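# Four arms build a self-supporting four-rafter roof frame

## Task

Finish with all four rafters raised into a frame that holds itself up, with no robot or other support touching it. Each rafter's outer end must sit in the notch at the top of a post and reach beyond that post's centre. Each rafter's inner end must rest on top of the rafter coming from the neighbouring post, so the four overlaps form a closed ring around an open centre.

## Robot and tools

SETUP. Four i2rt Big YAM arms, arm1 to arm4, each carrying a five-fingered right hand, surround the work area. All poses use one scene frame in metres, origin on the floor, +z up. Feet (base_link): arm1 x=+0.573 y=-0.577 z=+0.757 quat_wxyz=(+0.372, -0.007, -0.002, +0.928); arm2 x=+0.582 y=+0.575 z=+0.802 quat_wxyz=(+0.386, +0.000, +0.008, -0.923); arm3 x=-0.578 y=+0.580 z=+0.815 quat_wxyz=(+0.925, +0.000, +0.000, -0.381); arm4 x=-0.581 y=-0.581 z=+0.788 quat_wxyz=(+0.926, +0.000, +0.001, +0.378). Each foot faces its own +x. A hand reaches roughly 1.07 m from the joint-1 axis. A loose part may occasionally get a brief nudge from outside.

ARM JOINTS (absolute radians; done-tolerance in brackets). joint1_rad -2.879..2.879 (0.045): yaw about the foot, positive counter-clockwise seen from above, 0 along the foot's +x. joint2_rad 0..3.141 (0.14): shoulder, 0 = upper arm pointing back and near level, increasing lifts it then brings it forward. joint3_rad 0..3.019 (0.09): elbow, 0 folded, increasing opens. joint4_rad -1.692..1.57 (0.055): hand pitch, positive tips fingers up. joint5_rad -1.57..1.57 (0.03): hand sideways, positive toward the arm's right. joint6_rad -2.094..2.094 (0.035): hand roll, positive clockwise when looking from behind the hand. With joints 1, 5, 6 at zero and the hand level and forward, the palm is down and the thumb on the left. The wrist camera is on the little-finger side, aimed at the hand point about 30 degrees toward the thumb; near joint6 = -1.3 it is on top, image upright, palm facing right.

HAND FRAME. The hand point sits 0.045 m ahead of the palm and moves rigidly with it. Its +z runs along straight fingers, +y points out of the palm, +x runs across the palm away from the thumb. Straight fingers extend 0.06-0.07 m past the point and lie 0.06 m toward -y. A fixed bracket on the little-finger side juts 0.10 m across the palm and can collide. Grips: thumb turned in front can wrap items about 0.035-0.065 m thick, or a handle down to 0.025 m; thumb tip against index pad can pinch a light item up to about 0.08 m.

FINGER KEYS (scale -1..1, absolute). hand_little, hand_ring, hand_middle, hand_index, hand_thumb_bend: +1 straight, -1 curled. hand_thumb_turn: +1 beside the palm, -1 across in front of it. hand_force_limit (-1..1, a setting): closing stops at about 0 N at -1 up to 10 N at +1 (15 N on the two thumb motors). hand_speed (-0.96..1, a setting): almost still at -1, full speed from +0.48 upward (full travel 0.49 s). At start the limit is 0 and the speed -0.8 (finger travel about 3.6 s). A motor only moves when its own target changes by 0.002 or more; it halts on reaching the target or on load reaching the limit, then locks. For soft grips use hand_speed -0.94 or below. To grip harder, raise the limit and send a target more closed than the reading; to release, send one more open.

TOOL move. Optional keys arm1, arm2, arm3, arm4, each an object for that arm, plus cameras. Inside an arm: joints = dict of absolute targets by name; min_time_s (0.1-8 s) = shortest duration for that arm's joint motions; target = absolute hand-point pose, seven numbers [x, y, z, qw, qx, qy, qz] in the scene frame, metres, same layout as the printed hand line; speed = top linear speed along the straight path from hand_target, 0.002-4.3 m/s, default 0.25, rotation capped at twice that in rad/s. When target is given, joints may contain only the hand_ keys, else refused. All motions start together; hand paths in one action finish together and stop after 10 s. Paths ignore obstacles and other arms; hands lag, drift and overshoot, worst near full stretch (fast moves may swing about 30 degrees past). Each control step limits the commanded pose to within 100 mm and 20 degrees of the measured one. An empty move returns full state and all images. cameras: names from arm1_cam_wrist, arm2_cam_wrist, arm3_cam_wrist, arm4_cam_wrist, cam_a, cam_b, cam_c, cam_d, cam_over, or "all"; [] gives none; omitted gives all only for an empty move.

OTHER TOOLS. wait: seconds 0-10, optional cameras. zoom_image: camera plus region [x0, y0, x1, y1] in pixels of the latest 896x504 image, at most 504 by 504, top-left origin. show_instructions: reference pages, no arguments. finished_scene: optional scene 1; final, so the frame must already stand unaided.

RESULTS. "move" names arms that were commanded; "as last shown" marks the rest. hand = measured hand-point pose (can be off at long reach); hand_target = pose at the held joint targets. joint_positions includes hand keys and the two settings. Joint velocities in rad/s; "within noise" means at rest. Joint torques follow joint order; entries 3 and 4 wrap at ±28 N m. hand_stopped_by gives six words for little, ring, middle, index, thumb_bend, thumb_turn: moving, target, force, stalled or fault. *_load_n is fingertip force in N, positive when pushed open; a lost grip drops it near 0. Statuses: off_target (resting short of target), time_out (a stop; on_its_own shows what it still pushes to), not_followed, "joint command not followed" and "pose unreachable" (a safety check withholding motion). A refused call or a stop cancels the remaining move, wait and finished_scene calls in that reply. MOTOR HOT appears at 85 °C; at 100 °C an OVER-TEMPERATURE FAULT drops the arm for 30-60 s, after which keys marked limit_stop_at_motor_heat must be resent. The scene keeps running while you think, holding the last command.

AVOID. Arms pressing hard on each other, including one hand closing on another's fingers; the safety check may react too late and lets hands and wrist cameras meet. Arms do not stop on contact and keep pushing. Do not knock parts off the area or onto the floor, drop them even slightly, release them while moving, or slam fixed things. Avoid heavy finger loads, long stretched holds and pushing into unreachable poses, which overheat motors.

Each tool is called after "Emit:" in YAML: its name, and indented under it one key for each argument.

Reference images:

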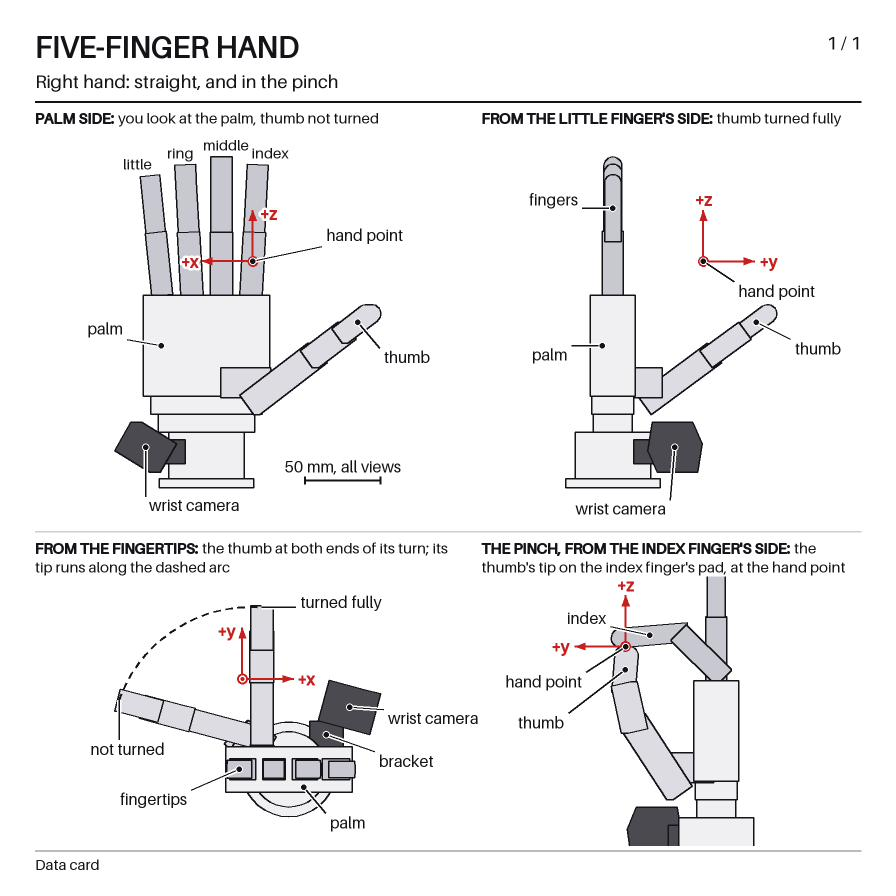

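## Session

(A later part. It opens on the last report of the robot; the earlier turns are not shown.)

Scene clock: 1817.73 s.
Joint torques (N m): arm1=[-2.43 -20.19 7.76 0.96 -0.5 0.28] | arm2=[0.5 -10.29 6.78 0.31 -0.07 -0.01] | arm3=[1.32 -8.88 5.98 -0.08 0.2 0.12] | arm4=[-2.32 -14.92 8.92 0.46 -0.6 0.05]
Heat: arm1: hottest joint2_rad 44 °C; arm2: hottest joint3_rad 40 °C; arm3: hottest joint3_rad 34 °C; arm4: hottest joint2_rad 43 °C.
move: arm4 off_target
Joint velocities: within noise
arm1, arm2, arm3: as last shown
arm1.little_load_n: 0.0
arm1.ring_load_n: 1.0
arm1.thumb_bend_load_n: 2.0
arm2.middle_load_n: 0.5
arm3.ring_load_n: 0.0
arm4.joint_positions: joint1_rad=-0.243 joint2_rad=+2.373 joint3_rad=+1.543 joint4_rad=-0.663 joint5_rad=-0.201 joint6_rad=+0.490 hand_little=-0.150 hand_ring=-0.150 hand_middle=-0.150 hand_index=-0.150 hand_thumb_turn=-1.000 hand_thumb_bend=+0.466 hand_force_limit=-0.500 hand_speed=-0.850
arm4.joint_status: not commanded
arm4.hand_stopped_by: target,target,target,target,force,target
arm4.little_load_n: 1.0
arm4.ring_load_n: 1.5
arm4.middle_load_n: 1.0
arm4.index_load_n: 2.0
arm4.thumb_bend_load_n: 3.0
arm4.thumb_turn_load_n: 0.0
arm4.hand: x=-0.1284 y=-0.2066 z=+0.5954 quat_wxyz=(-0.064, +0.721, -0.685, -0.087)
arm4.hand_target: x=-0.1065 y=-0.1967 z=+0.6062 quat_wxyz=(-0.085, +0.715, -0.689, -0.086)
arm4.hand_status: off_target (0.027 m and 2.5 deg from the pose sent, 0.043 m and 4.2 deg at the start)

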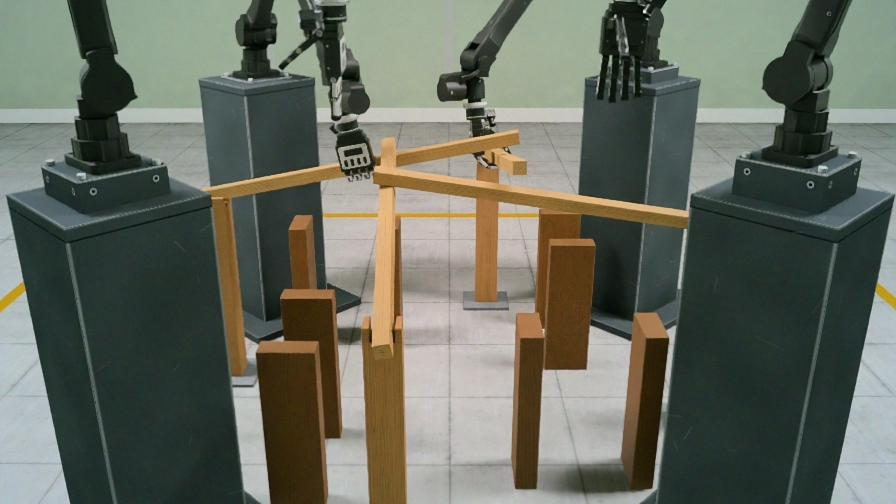

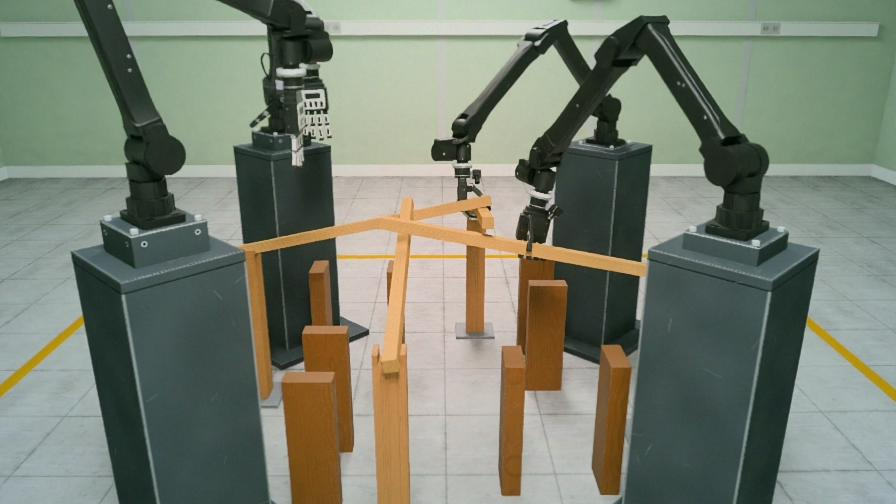

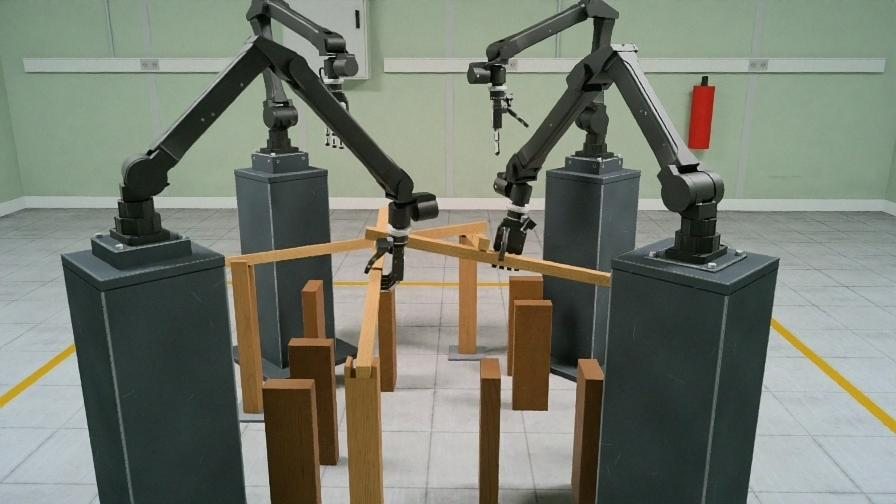

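Emit:
move:
  arm4: {"target":[-0.096,-0.196,0.6045,-0.0852,0.6999,-0.7041,-0.0846],"speed":0.05}
  cameras: ["cam_b","cam_c","cam_d"]

Emit:
zoom_image:
  camera: "cam_b"
  region: [490, 120, 550, 180]

Emit:
zoom_image:
  camera: "cam_d"
  region: [330, 320, 410, 400]

Emit:
zoom_image:
  camera: "cam_c"
  region: [360, 190, 520, 250]

Scene clock: 1834.27 s.
Joint torques (N m): arm1=[-2.49 -20.25 7.66 1.06 -0.52 0.26] | arm2=[0.5 -10.34 6.78 0.31 -0.08 -0.01] | arm3=[0.97 -9.05 5.79 0.09 0.11 0.13] | arm4=[-2.32 -15.03 9.21 0.34 -0.49 0.06]
Heat: arm1: hottest joint2_rad 44 °C; arm2: hottest joint3_rad 40 °C; arm3: hottest joint3_rad 34 °C; arm4: hottest joint2_rad 42 °C.
move: arm4 off_target
Joint velocities: within noise
arm1, arm2, arm3: as last shown
arm1.ring_load_n: 1.5
arm2.middle_load_n: 0.0
arm4.joint_positions: joint1_rad=-0.251 joint2_rad=+2.383 joint3_rad=+1.561 joint4_rad=-0.663 joint5_rad=-0.201 joint6_rad=+0.523 hand_little=-0.150 hand_ring=-0.150 hand_middle=-0.150 hand_index=-0.150 hand_thumb_turn=-1.000 hand_thumb_bend=+0.466 hand_force_limit=-0.500 hand_speed=-0.850
arm4.joint_status: not commanded
arm4.hand_stopped_by: target,target,target,target,force,target
arm4.little_load_n: 1.0
arm4.ring_load_n: 1.5
arm4.middle_load_n: 1.0
arm4.index_load_n: 2.0
arm4.thumb_bend_load_n: 3.0
arm4.thumb_turn_load_n: 0.5
arm4.hand: x=-0.1196 y=-0.2050 z=+0.5940 quat_wxyz=(-0.066, +0.707, -0.699, -0.087)
arm4.hand_target: x=-0.0967 y=-0.1966 z=+0.6052 quat_wxyz=(-0.085, +0.700, -0.704, -0.084)
arm4.hand_status: off_target (0.027 m and 2.4 deg from the pose sent, 0.035 m and 4.0 deg at the start)

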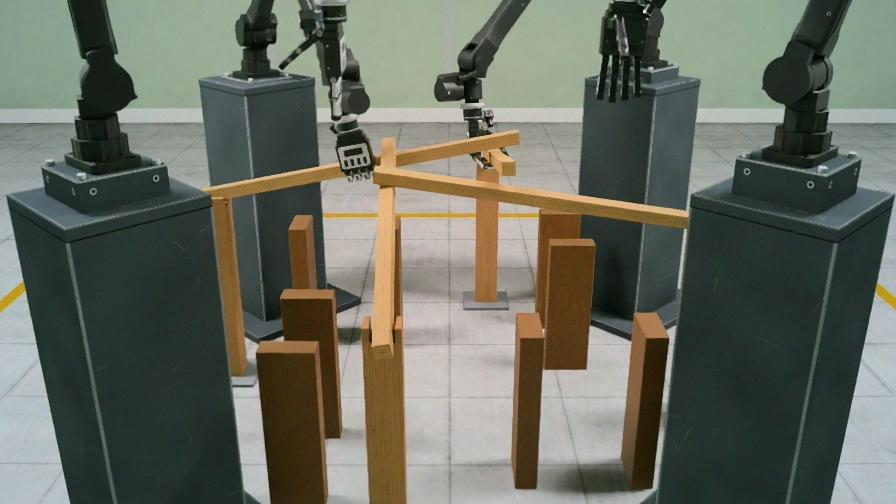

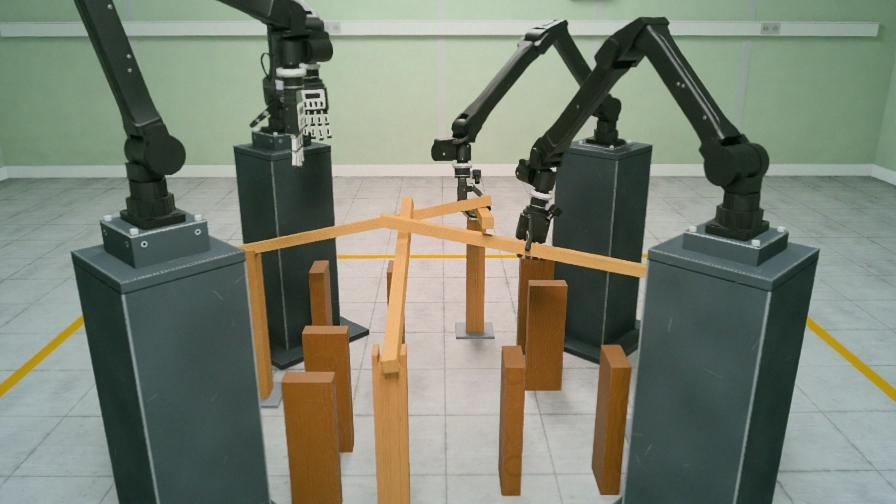

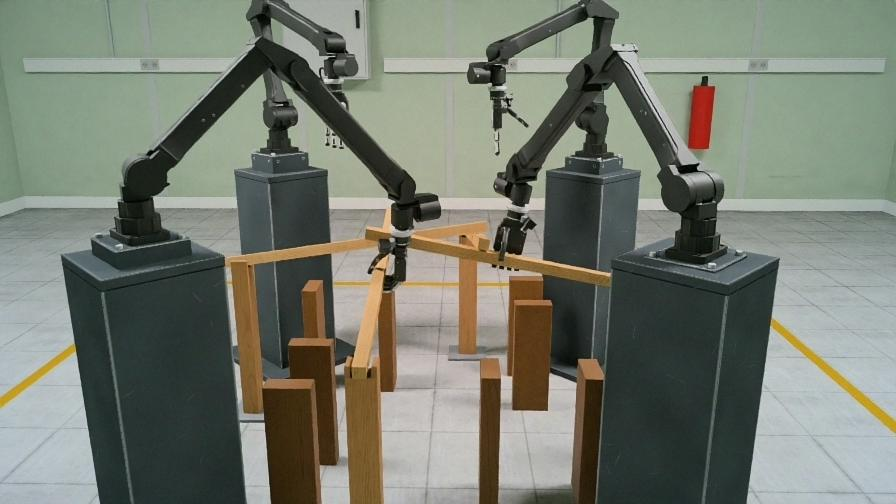

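Scaled by 8.400 from the camera's image (finer frame: 1280x720).

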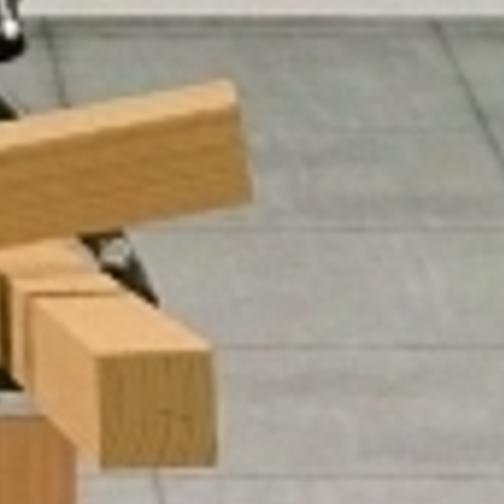

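Scaled by 6.300 from the camera's image (finer frame: 1280x720).

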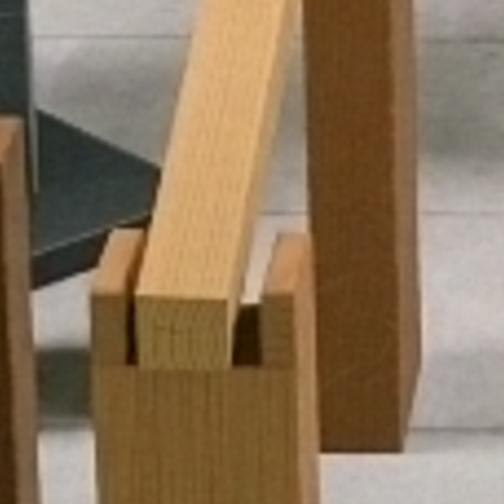

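Scaled by 3.150 from the camera's image (finer frame: 1280x720).

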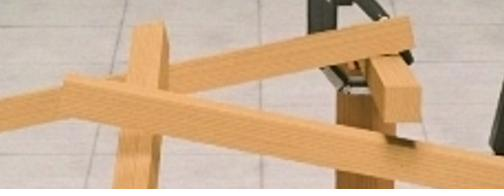

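Emit:
move:
  arm4: {"target":[-0.096,-0.196,0.5945,-0.0855,0.6999,-0.7041,-0.0849],"speed":0.05}
  cameras: ["cam_b","cam_c","cam_d","cam_a"]

Emit:
zoom_image:
  camera: "cam_b"
  region: [490, 120, 550, 180]

Emit:
zoom_image:
  camera: "cam_d"
  region: [330, 320, 410, 400]

Emit:
zoom_image:
  camera: "cam_c"
  region: [360, 190, 520, 250]

Emit:
zoom_image:
  camera: "cam_a"
  region: [440, 170, 540, 270]

Emit:
zoom_image:
  camera: "cam_a"
  region: [240, 220, 320, 300]

Scene clock: 1847.77 s.
Joint torques (N m): arm1=[-3.02 -20.19 7.8 1.14 -0.51 0.29] | arm2=[0.5 -10.4 6.78 0.31 -0.08 -0.01] | arm3=[0.26 -8.29 5.9 -0.08 0.12 0.11] | arm4=[-2.32 -15.15 9.05 0.73 -0.52 0.03]
Heat: arm1: hottest joint2_rad 44 °C; arm2: hottest joint3_rad 40 °C; arm3: hottest joint3_rad 34 °C; arm4: hottest joint2_rad 43 °C.
move: arm4 off_target
Joint velocities: within noise
arm1.joint_positions: joint1_rad=-0.276 joint2_rad=+2.303 joint3_rad=+1.554 joint4_rad=-0.722 joint5_rad=-0.184 joint6_rad=+0.595 hand_little=-0.150 hand_ring=-0.150 hand_middle=-0.150 hand_index=-0.149 hand_thumb_turn=-1.000 hand_thumb_bend=+0.538 hand_force_limit=-0.500 hand_speed=-0.850
arm1.joint_status: not commanded
arm1.hand_stopped_by: target,target,target,target,force,target
arm1.little_load_n: 0.0
arm1.ring_load_n: 1.5
arm1.middle_load_n: 1.0
arm1.index_load_n: 4.5
arm1.thumb_bend_load_n: 2.0
arm1.thumb_turn_load_n: 0.0
arm1.hand: x=+0.1906 y=-0.1098 z=+0.6011 quat_wxyz=(+0.008, +0.995, -0.026, -0.097)
arm1.hand_target: x=+0.1774 y=-0.0876 z=+0.6266 quat_wxyz=(-0.018, +0.992, -0.030, -0.119)
arm1.hand_status: not commanded
arm2.joint_positions: joint1_rad=-0.337 joint2_rad=+1.492 joint3_rad=+1.116 joint4_rad=-1.168 joint5_rad=-0.017 joint6_rad=+0.464 hand_little=+1.000 hand_ring=+1.000 hand_middle=+1.000 hand_index=+1.000 hand_thumb_turn=-1.000 hand_thumb_bend=+1.000 hand_force_limit=-0.500 hand_speed=-0.850
arm2.joint_status: not commanded
arm2.hand_stopped_by: target,target,target,target,target,target
arm2.little_load_n: 0.0
arm2.ring_load_n: 0.0
arm2.middle_load_n: 0.0
arm2.index_load_n: 0.0
arm2.thumb_bend_load_n: 0.0
arm2.thumb_turn_load_n: 0.0
arm2.hand: x=+0.2648 y=+0.3543 z=+0.9061 quat_wxyz=(+0.004, -0.710, -0.704, +0.012)
arm2.hand_target: x=+0.2700 y=+0.3599 z=+0.9002 quat_wxyz=(+0.000, -0.707, -0.707, +0.000)
arm2.hand_status: not commanded
arm3: as last shown
arm4.joint_positions: joint1_rad=-0.251 joint2_rad=+2.404 joint3_rad=+1.563 joint4_rad=-0.661 joint5_rad=-0.201 joint6_rad=+0.524 hand_little=-0.150 hand_ring=-0.150 hand_middle=-0.150 hand_index=-0.150 hand_thumb_turn=-1.000 hand_thumb_bend=+0.466 hand_force_limit=-0.500 hand_speed=-0.850
arm4.joint_status: not commanded
arm4.hand_stopped_by: target,target,target,target,force,target
arm4.little_load_n: 0.0
arm4.ring_load_n: 1.0
arm4.middle_load_n: 1.5
arm4.index_load_n: 2.5
arm4.thumb_bend_load_n: 3.0
arm4.thumb_turn_load_n: 0.5
arm4.hand: x=-0.1238 y=-0.2073 z=+0.5828 quat_wxyz=(-0.058, +0.706, -0.700, -0.089)
arm4.hand_target: x=-0.0969 y=-0.1968 z=+0.5954 quat_wxyz=(-0.086, +0.700, -0.704, -0.085)
arm4.hand_status: off_target (0.032 m and 3.2 deg from the pose sent, 0.025 m and 2.4 deg at the start)
pictures: cam_a, cam_b, cam_c, cam_d

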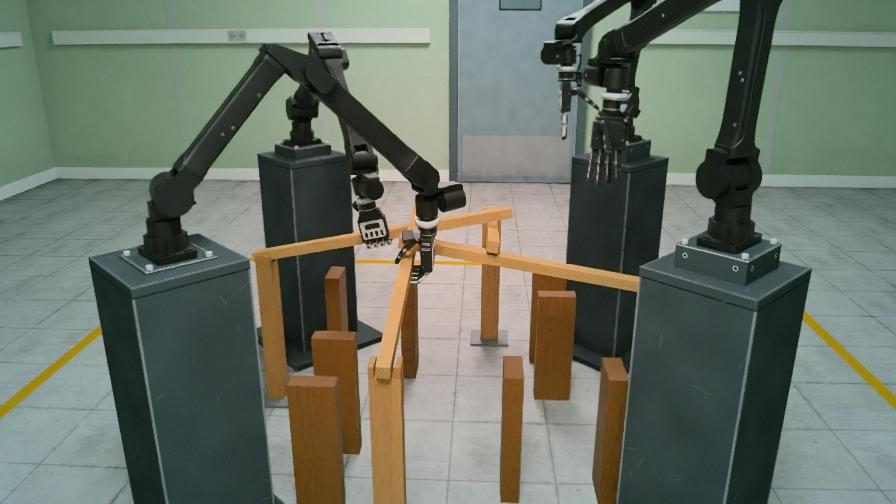

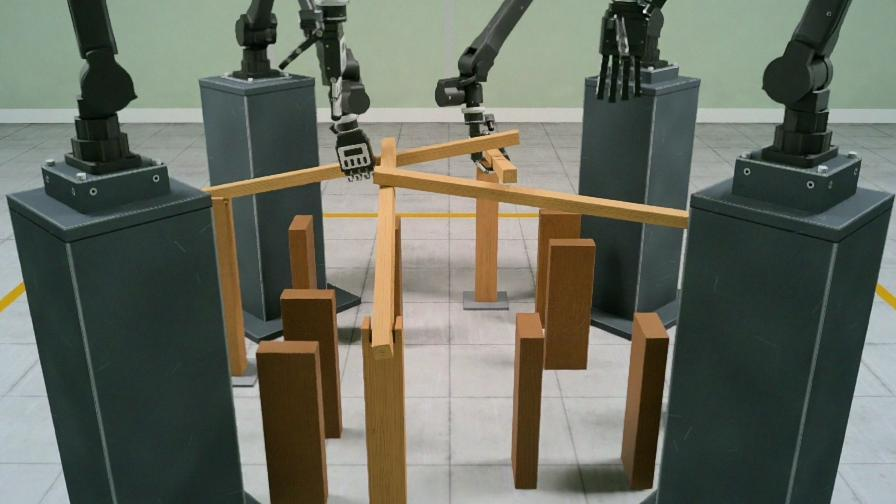

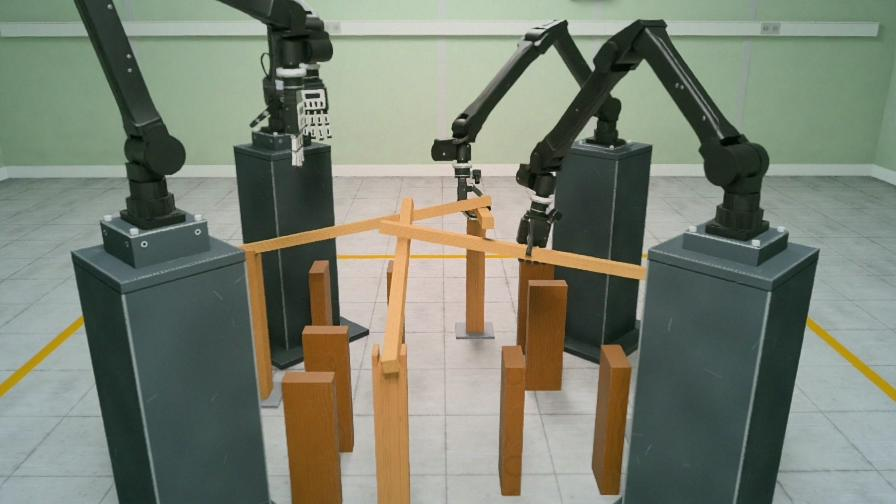

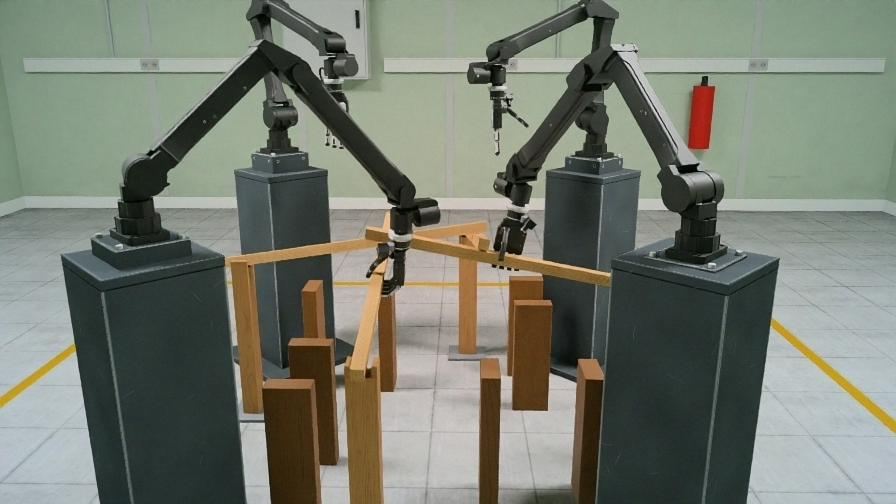

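Scaled by 8.400 from the camera's image (finer frame: 1280x720).

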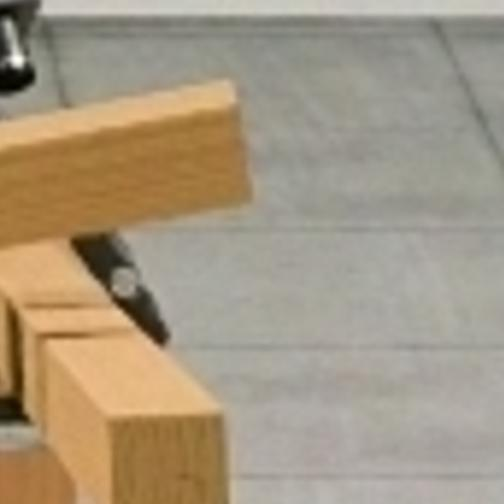

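Scaled by 6.300 from the camera's image (finer frame: 1280x720).

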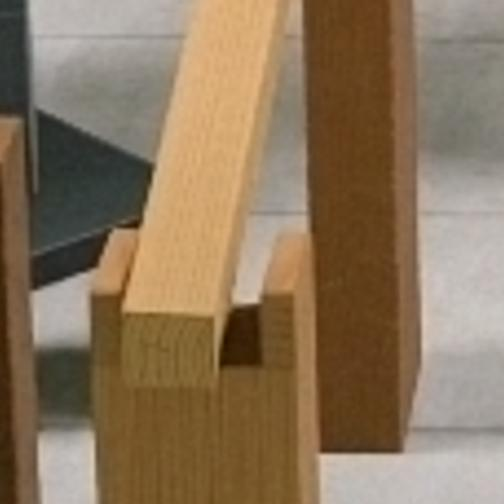

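Scaled by 3.150 from the camera's image (finer frame: 1280x720).

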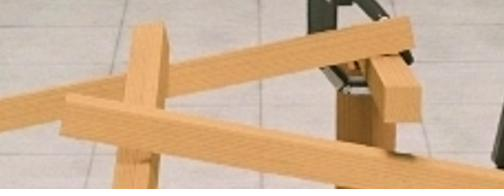

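Scaled by 5.040 from the camera's image (finer frame: 1280x720).

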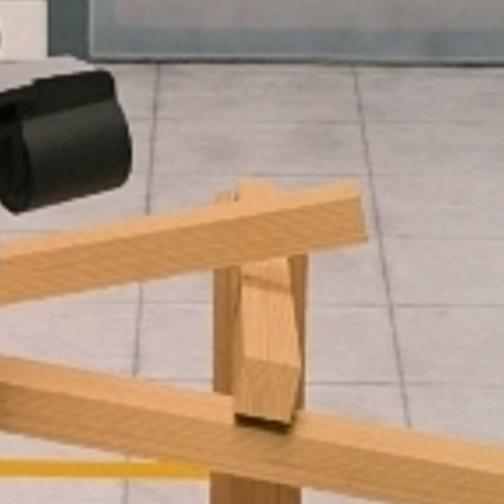

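Scaled by 6.300 from the camera's image (finer frame: 1280x720).

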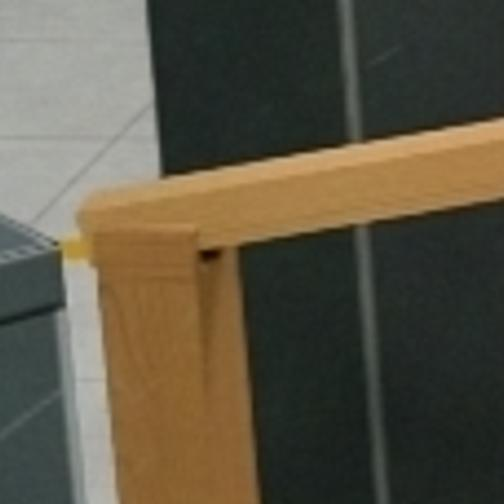

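Emit:
move:
  arm4: {"target":[-0.091,-0.196,0.5905,-0.0915,0.6991,-0.7033,-0.0905],"speed":0.05}
  cameras: ["cam_b","cam_c","cam_d","cam_a"]

Emit:
zoom_image:
  camera: "cam_b"
  region: [490, 130, 550, 190]

Emit:
zoom_image:
  camera: "cam_d"
  region: [330, 320, 410, 400]

Emit:
zoom_image:
  camera: "cam_c"
  region: [360, 190, 520, 250]

Emit:
zoom_image:
  camera: "cam_a"
  region: [440, 170, 540, 270]

Emit:
zoom_image:
  camera: "cam_a"
  region: [240, 220, 320, 300]

Scene clock: 1864.37 s.
Joint torques (N m): arm1=[-2.78 -20.25 7.79 1.09 -0.5 0.25] | arm2=[0.5 -10.34 6.78 0.29 -0.07 -0.01] | arm3=[1.38 -7.82 5.76 -0.03 0.15 0.07] | arm4=[-2.37 -14.97 9.07 0.85 -0.74 -0.04]
Heat: arm1: hottest joint2_rad 44 °C; arm2: hottest joint3_rad 40 °C; arm3: hottest joint3_rad 34 °C; arm4: hottest joint2_rad 42 °C.
move: arm4 off_target
Joint velocities: within noise
arm1, arm2, arm3: as last shown
arm1.ring_load_n: 1.0
arm4.joint_positions: joint1_rad=-0.259 joint2_rad=+2.415 joint3_rad=+1.576 joint4_rad=-0.653 joint5_rad=-0.211 joint6_rad=+0.525 hand_little=-0.150 hand_ring=-0.150 hand_middle=-0.150 hand_index=-0.149 hand_thumb_turn=-1.000 hand_thumb_bend=+0.466 hand_force_limit=-0.500 hand_speed=-0.850
arm4.joint_status: not commanded
arm4.hand_stopped_by: target,target,target,target,force,target
arm4.little_load_n: 0.0
arm4.ring_load_n: 0.0
arm4.middle_load_n: 1.0
arm4.index_load_n: 3.0
arm4.thumb_bend_load_n: 2.5
arm4.thumb_turn_load_n: 1.0
arm4.hand: x=-0.1171 y=-0.2075 z=+0.5803 quat_wxyz=(-0.064, +0.703, -0.703, -0.092)
arm4.hand_target: x=-0.0918 y=-0.1968 z=+0.5914 quat_wxyz=(-0.092, +0.699, -0.703, -0.090)
arm4.hand_status: off_target (0.030 m and 3.1 deg from the pose sent, 0.035 m and 3.9 deg at the start)
pictures: cam_a, cam_b, cam_c, cam_d

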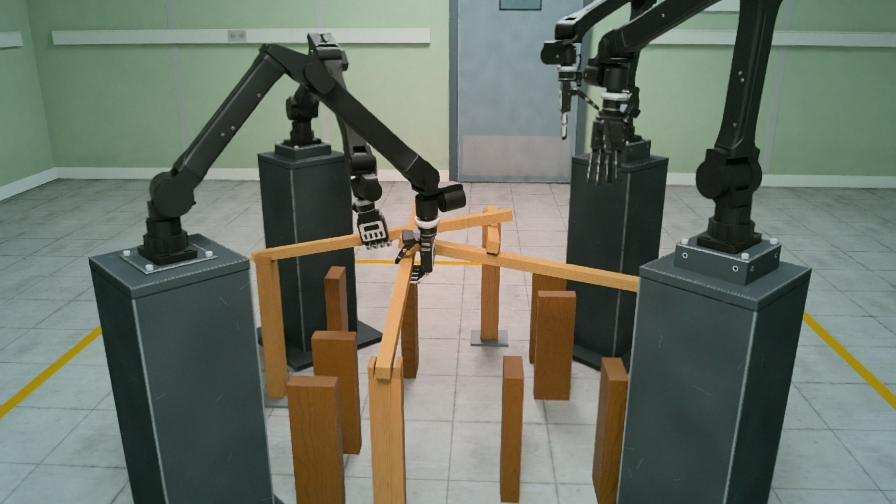

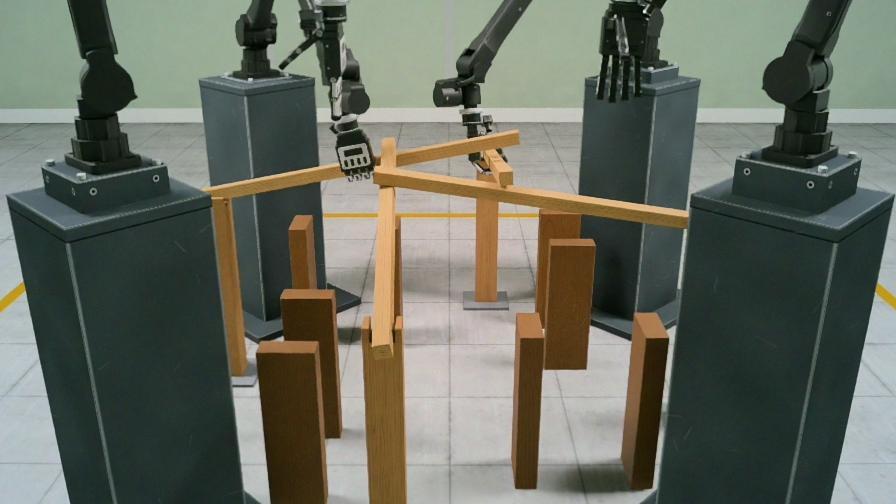

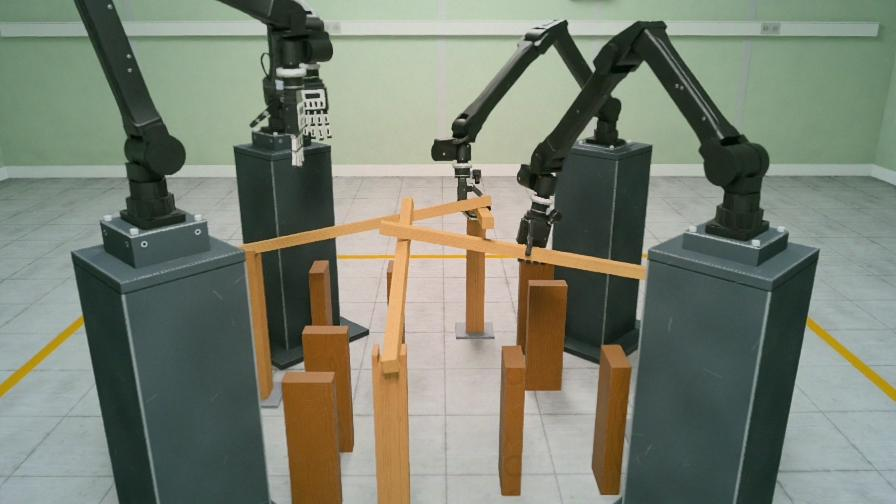

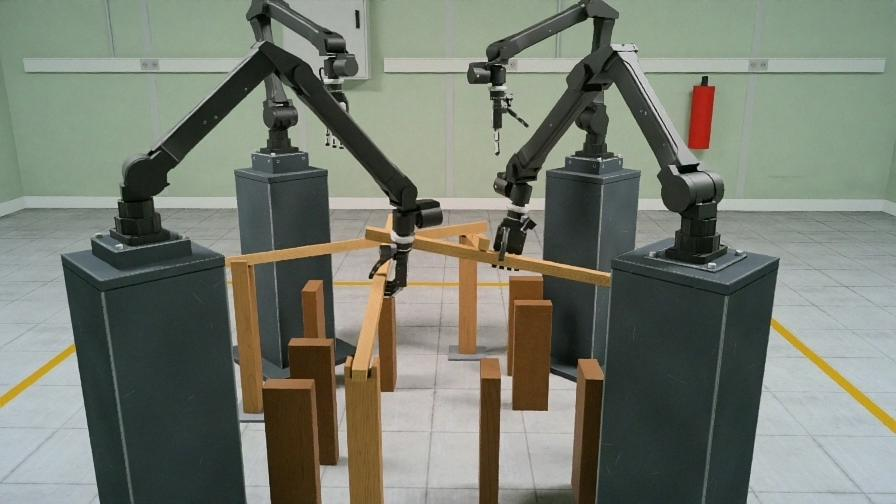

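Scaled by 8.400 from the camera's image (finer frame: 1280x720).

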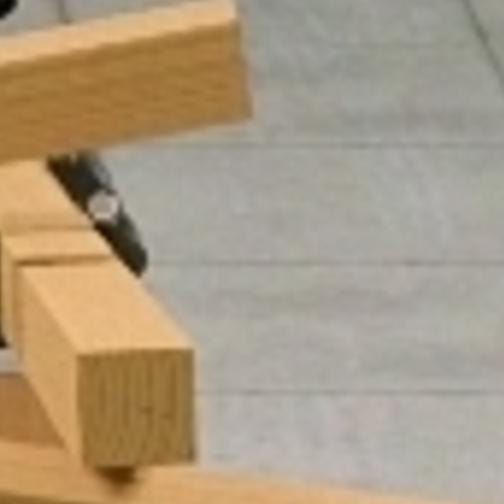

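Scaled by 6.300 from the camera's image (finer frame: 1280x720).

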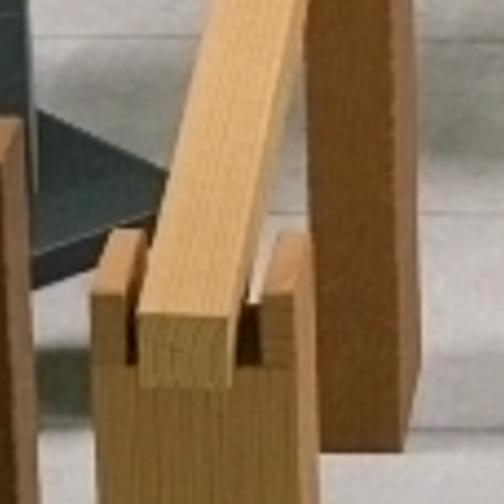

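Scaled by 3.150 from the camera's image (finer frame: 1280x720).

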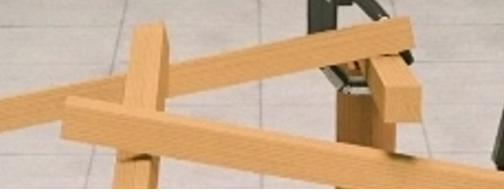

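Scaled by 5.040 from the camera's image (finer frame: 1280x720).

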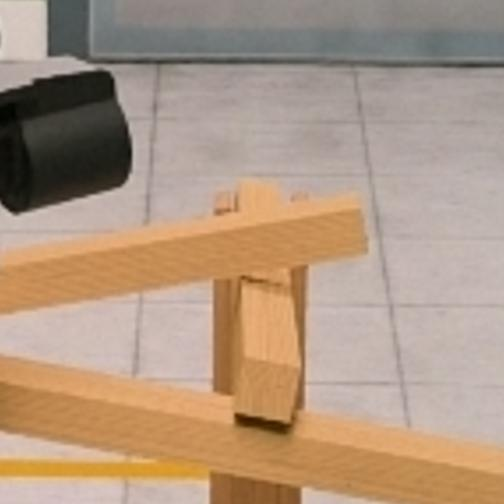

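Scaled by 6.300 from the camera's image (finer frame: 1280x720).

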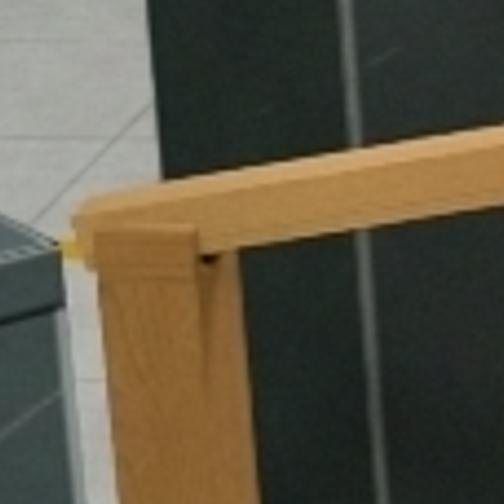

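Emit:
zoom_image:
  camera: "cam_a"
  region: [245, 240, 285, 280]

Emit:
zoom_image:
  camera: "cam_d"
  region: [340, 350, 385, 395]

Emit:
zoom_image:
  camera: "cam_c"
  region: [380, 210, 420, 250]

Scaled by 12.600 from the camera's image (finer frame: 1280x720).

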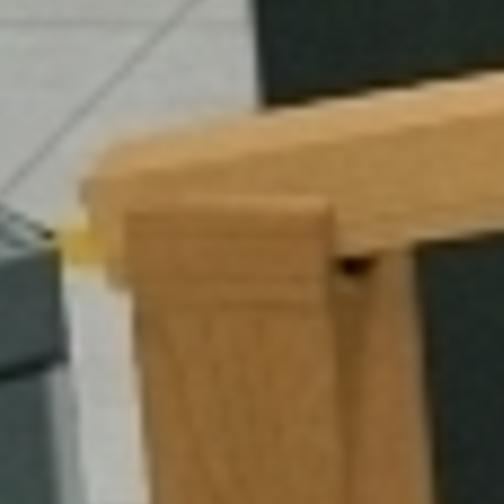

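Scaled by 11.200 from the camera's image (finer frame: 1280x720).

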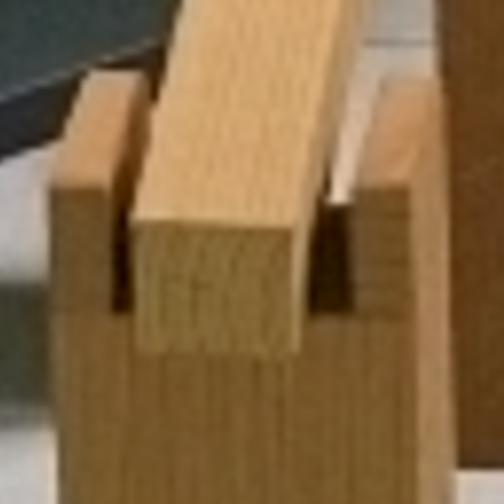

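Scaled by 12.600 from the camera's image (finer frame: 1280x720).

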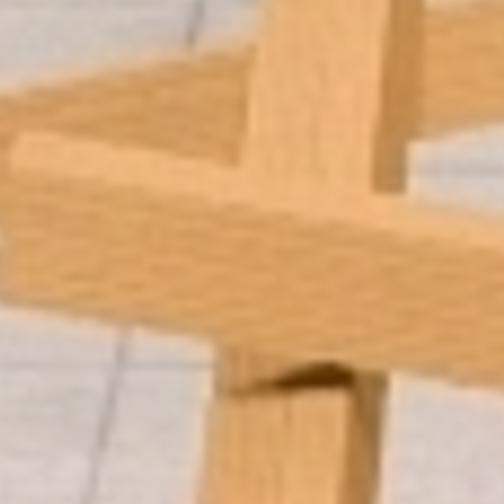

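Emit:
move:
  arm4: {"joints":{"hand_thumb_bend":0.7}}
  cameras: ["cam_b","cam_c","cam_d"]

Emit:
zoom_image:
  camera: "cam_b"
  region: [490, 130, 550, 190]

Emit:
zoom_image:
  camera: "cam_d"
  region: [330, 320, 410, 400]

Scene clock: 1901.60 s.
Joint torques (N m): arm1=[-2.9 -20.31 7.83 0.98 -0.51 0.3] | arm2=[0.5 -10.34 6.76 0.31 -0.07 -0.01] | arm3=[1.32 -8.64 6.02 -0.21 0.12 0.15] | arm4=[-2.43 -15.09 9.05 0.83 -0.71 -0.03]
Heat: arm1: hottest joint2_rad 44 °C; arm2: hottest joint3_rad 40 °C; arm3: hottest joint3_rad 34 °C; arm4: hottest joint2_rad 42 °C.
move: arm4 done
Joint velocities: within noise
arm1, arm2, arm3: as last shown
arm1.middle_load_n: 1.5
arm2.little_load_n: -0.5
arm2.index_load_n: -0.5
arm4.joint_positions: joint1_rad=-0.259 joint2_rad=+2.415 joint3_rad=+1.576 joint4_rad=-0.653 joint5_rad=-0.211 joint6_rad=+0.525 hand_little=-0.150 hand_ring=-0.150 hand_middle=-0.150 hand_index=-0.149 hand_thumb_turn=-1.000 hand_thumb_bend=+0.700 hand_force_limit=-0.500 hand_speed=-0.850
arm4.joint_status: all done
arm4.hand_stopped_by: target,target,target,target,target,target
arm4.little_load_n: 0.0
arm4.ring_load_n: -0.5
arm4.middle_load_n: 0.5
arm4.index_load_n: 2.0
arm4.thumb_bend_load_n: 0.0
arm4.thumb_turn_load_n: 0.0
arm4.hand: x=-0.1171 y=-0.2074 z=+0.5803 quat_wxyz=(-0.064, +0.703, -0.703, -0.092)
arm4.hand_target: x=-0.0918 y=-0.1968 z=+0.5914 quat_wxyz=(-0.092, +0.699, -0.703, -0.090)
arm4.hand_status: not commanded

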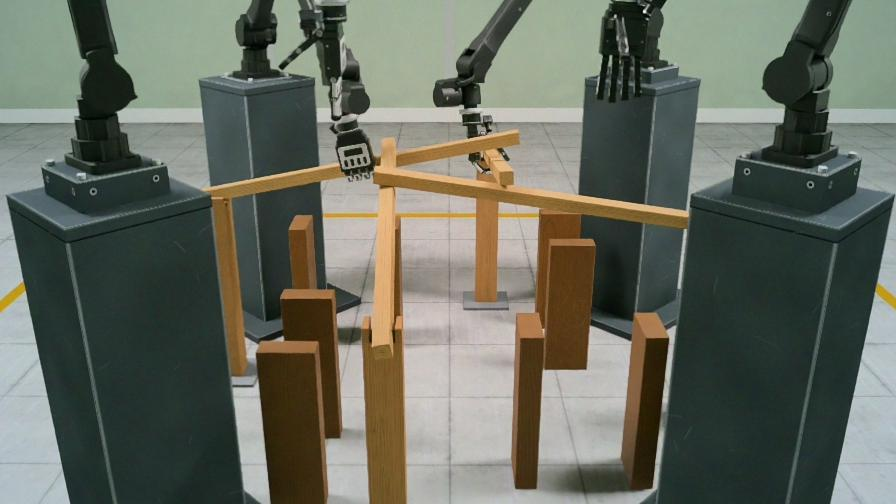

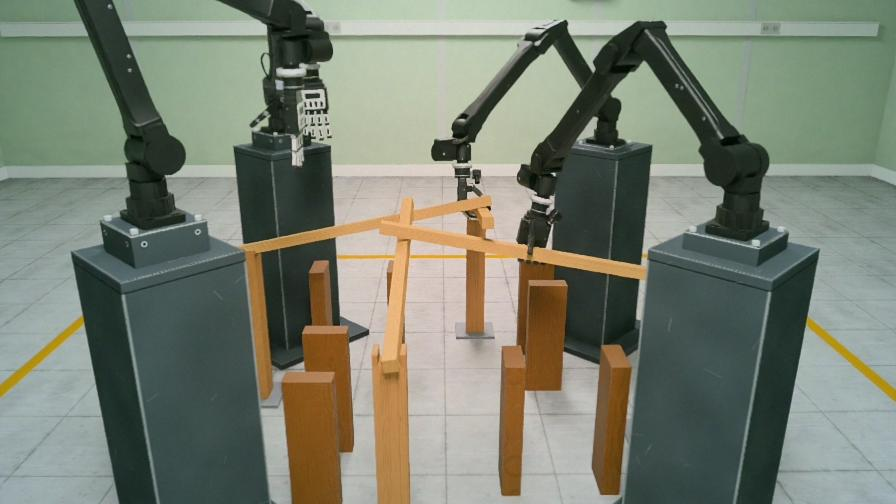

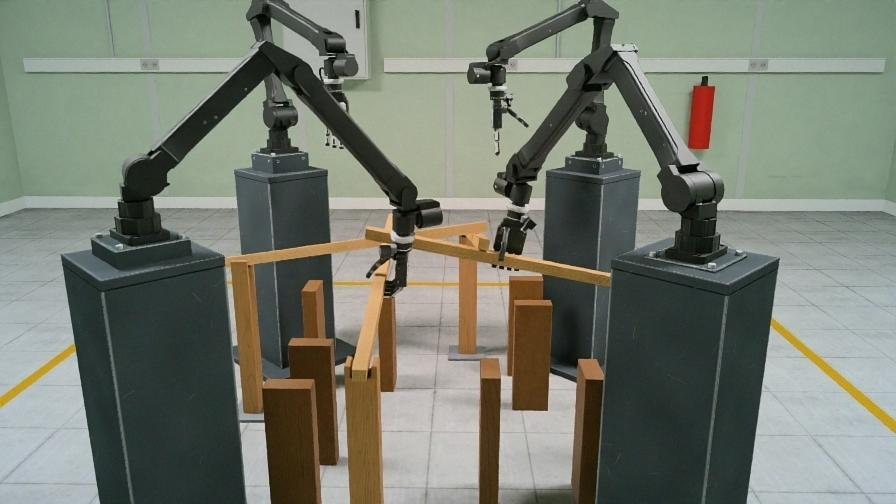

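Scaled by 8.400 from the camera's image (finer frame: 1280x720).

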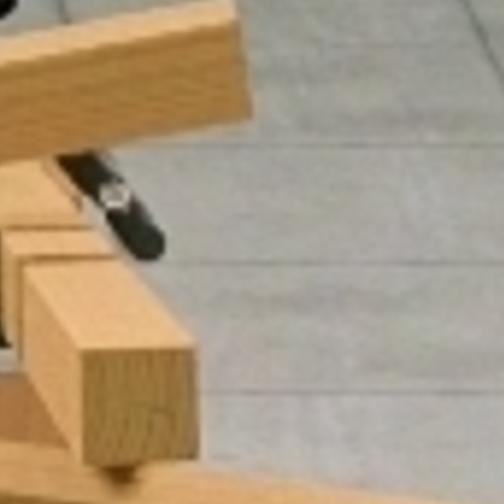

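Scaled by 6.300 from the camera's image (finer frame: 1280x720).

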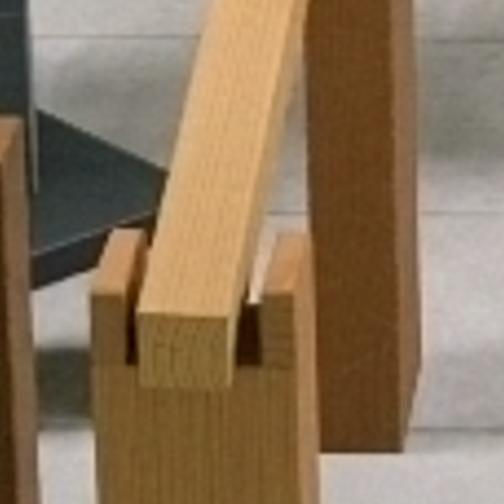

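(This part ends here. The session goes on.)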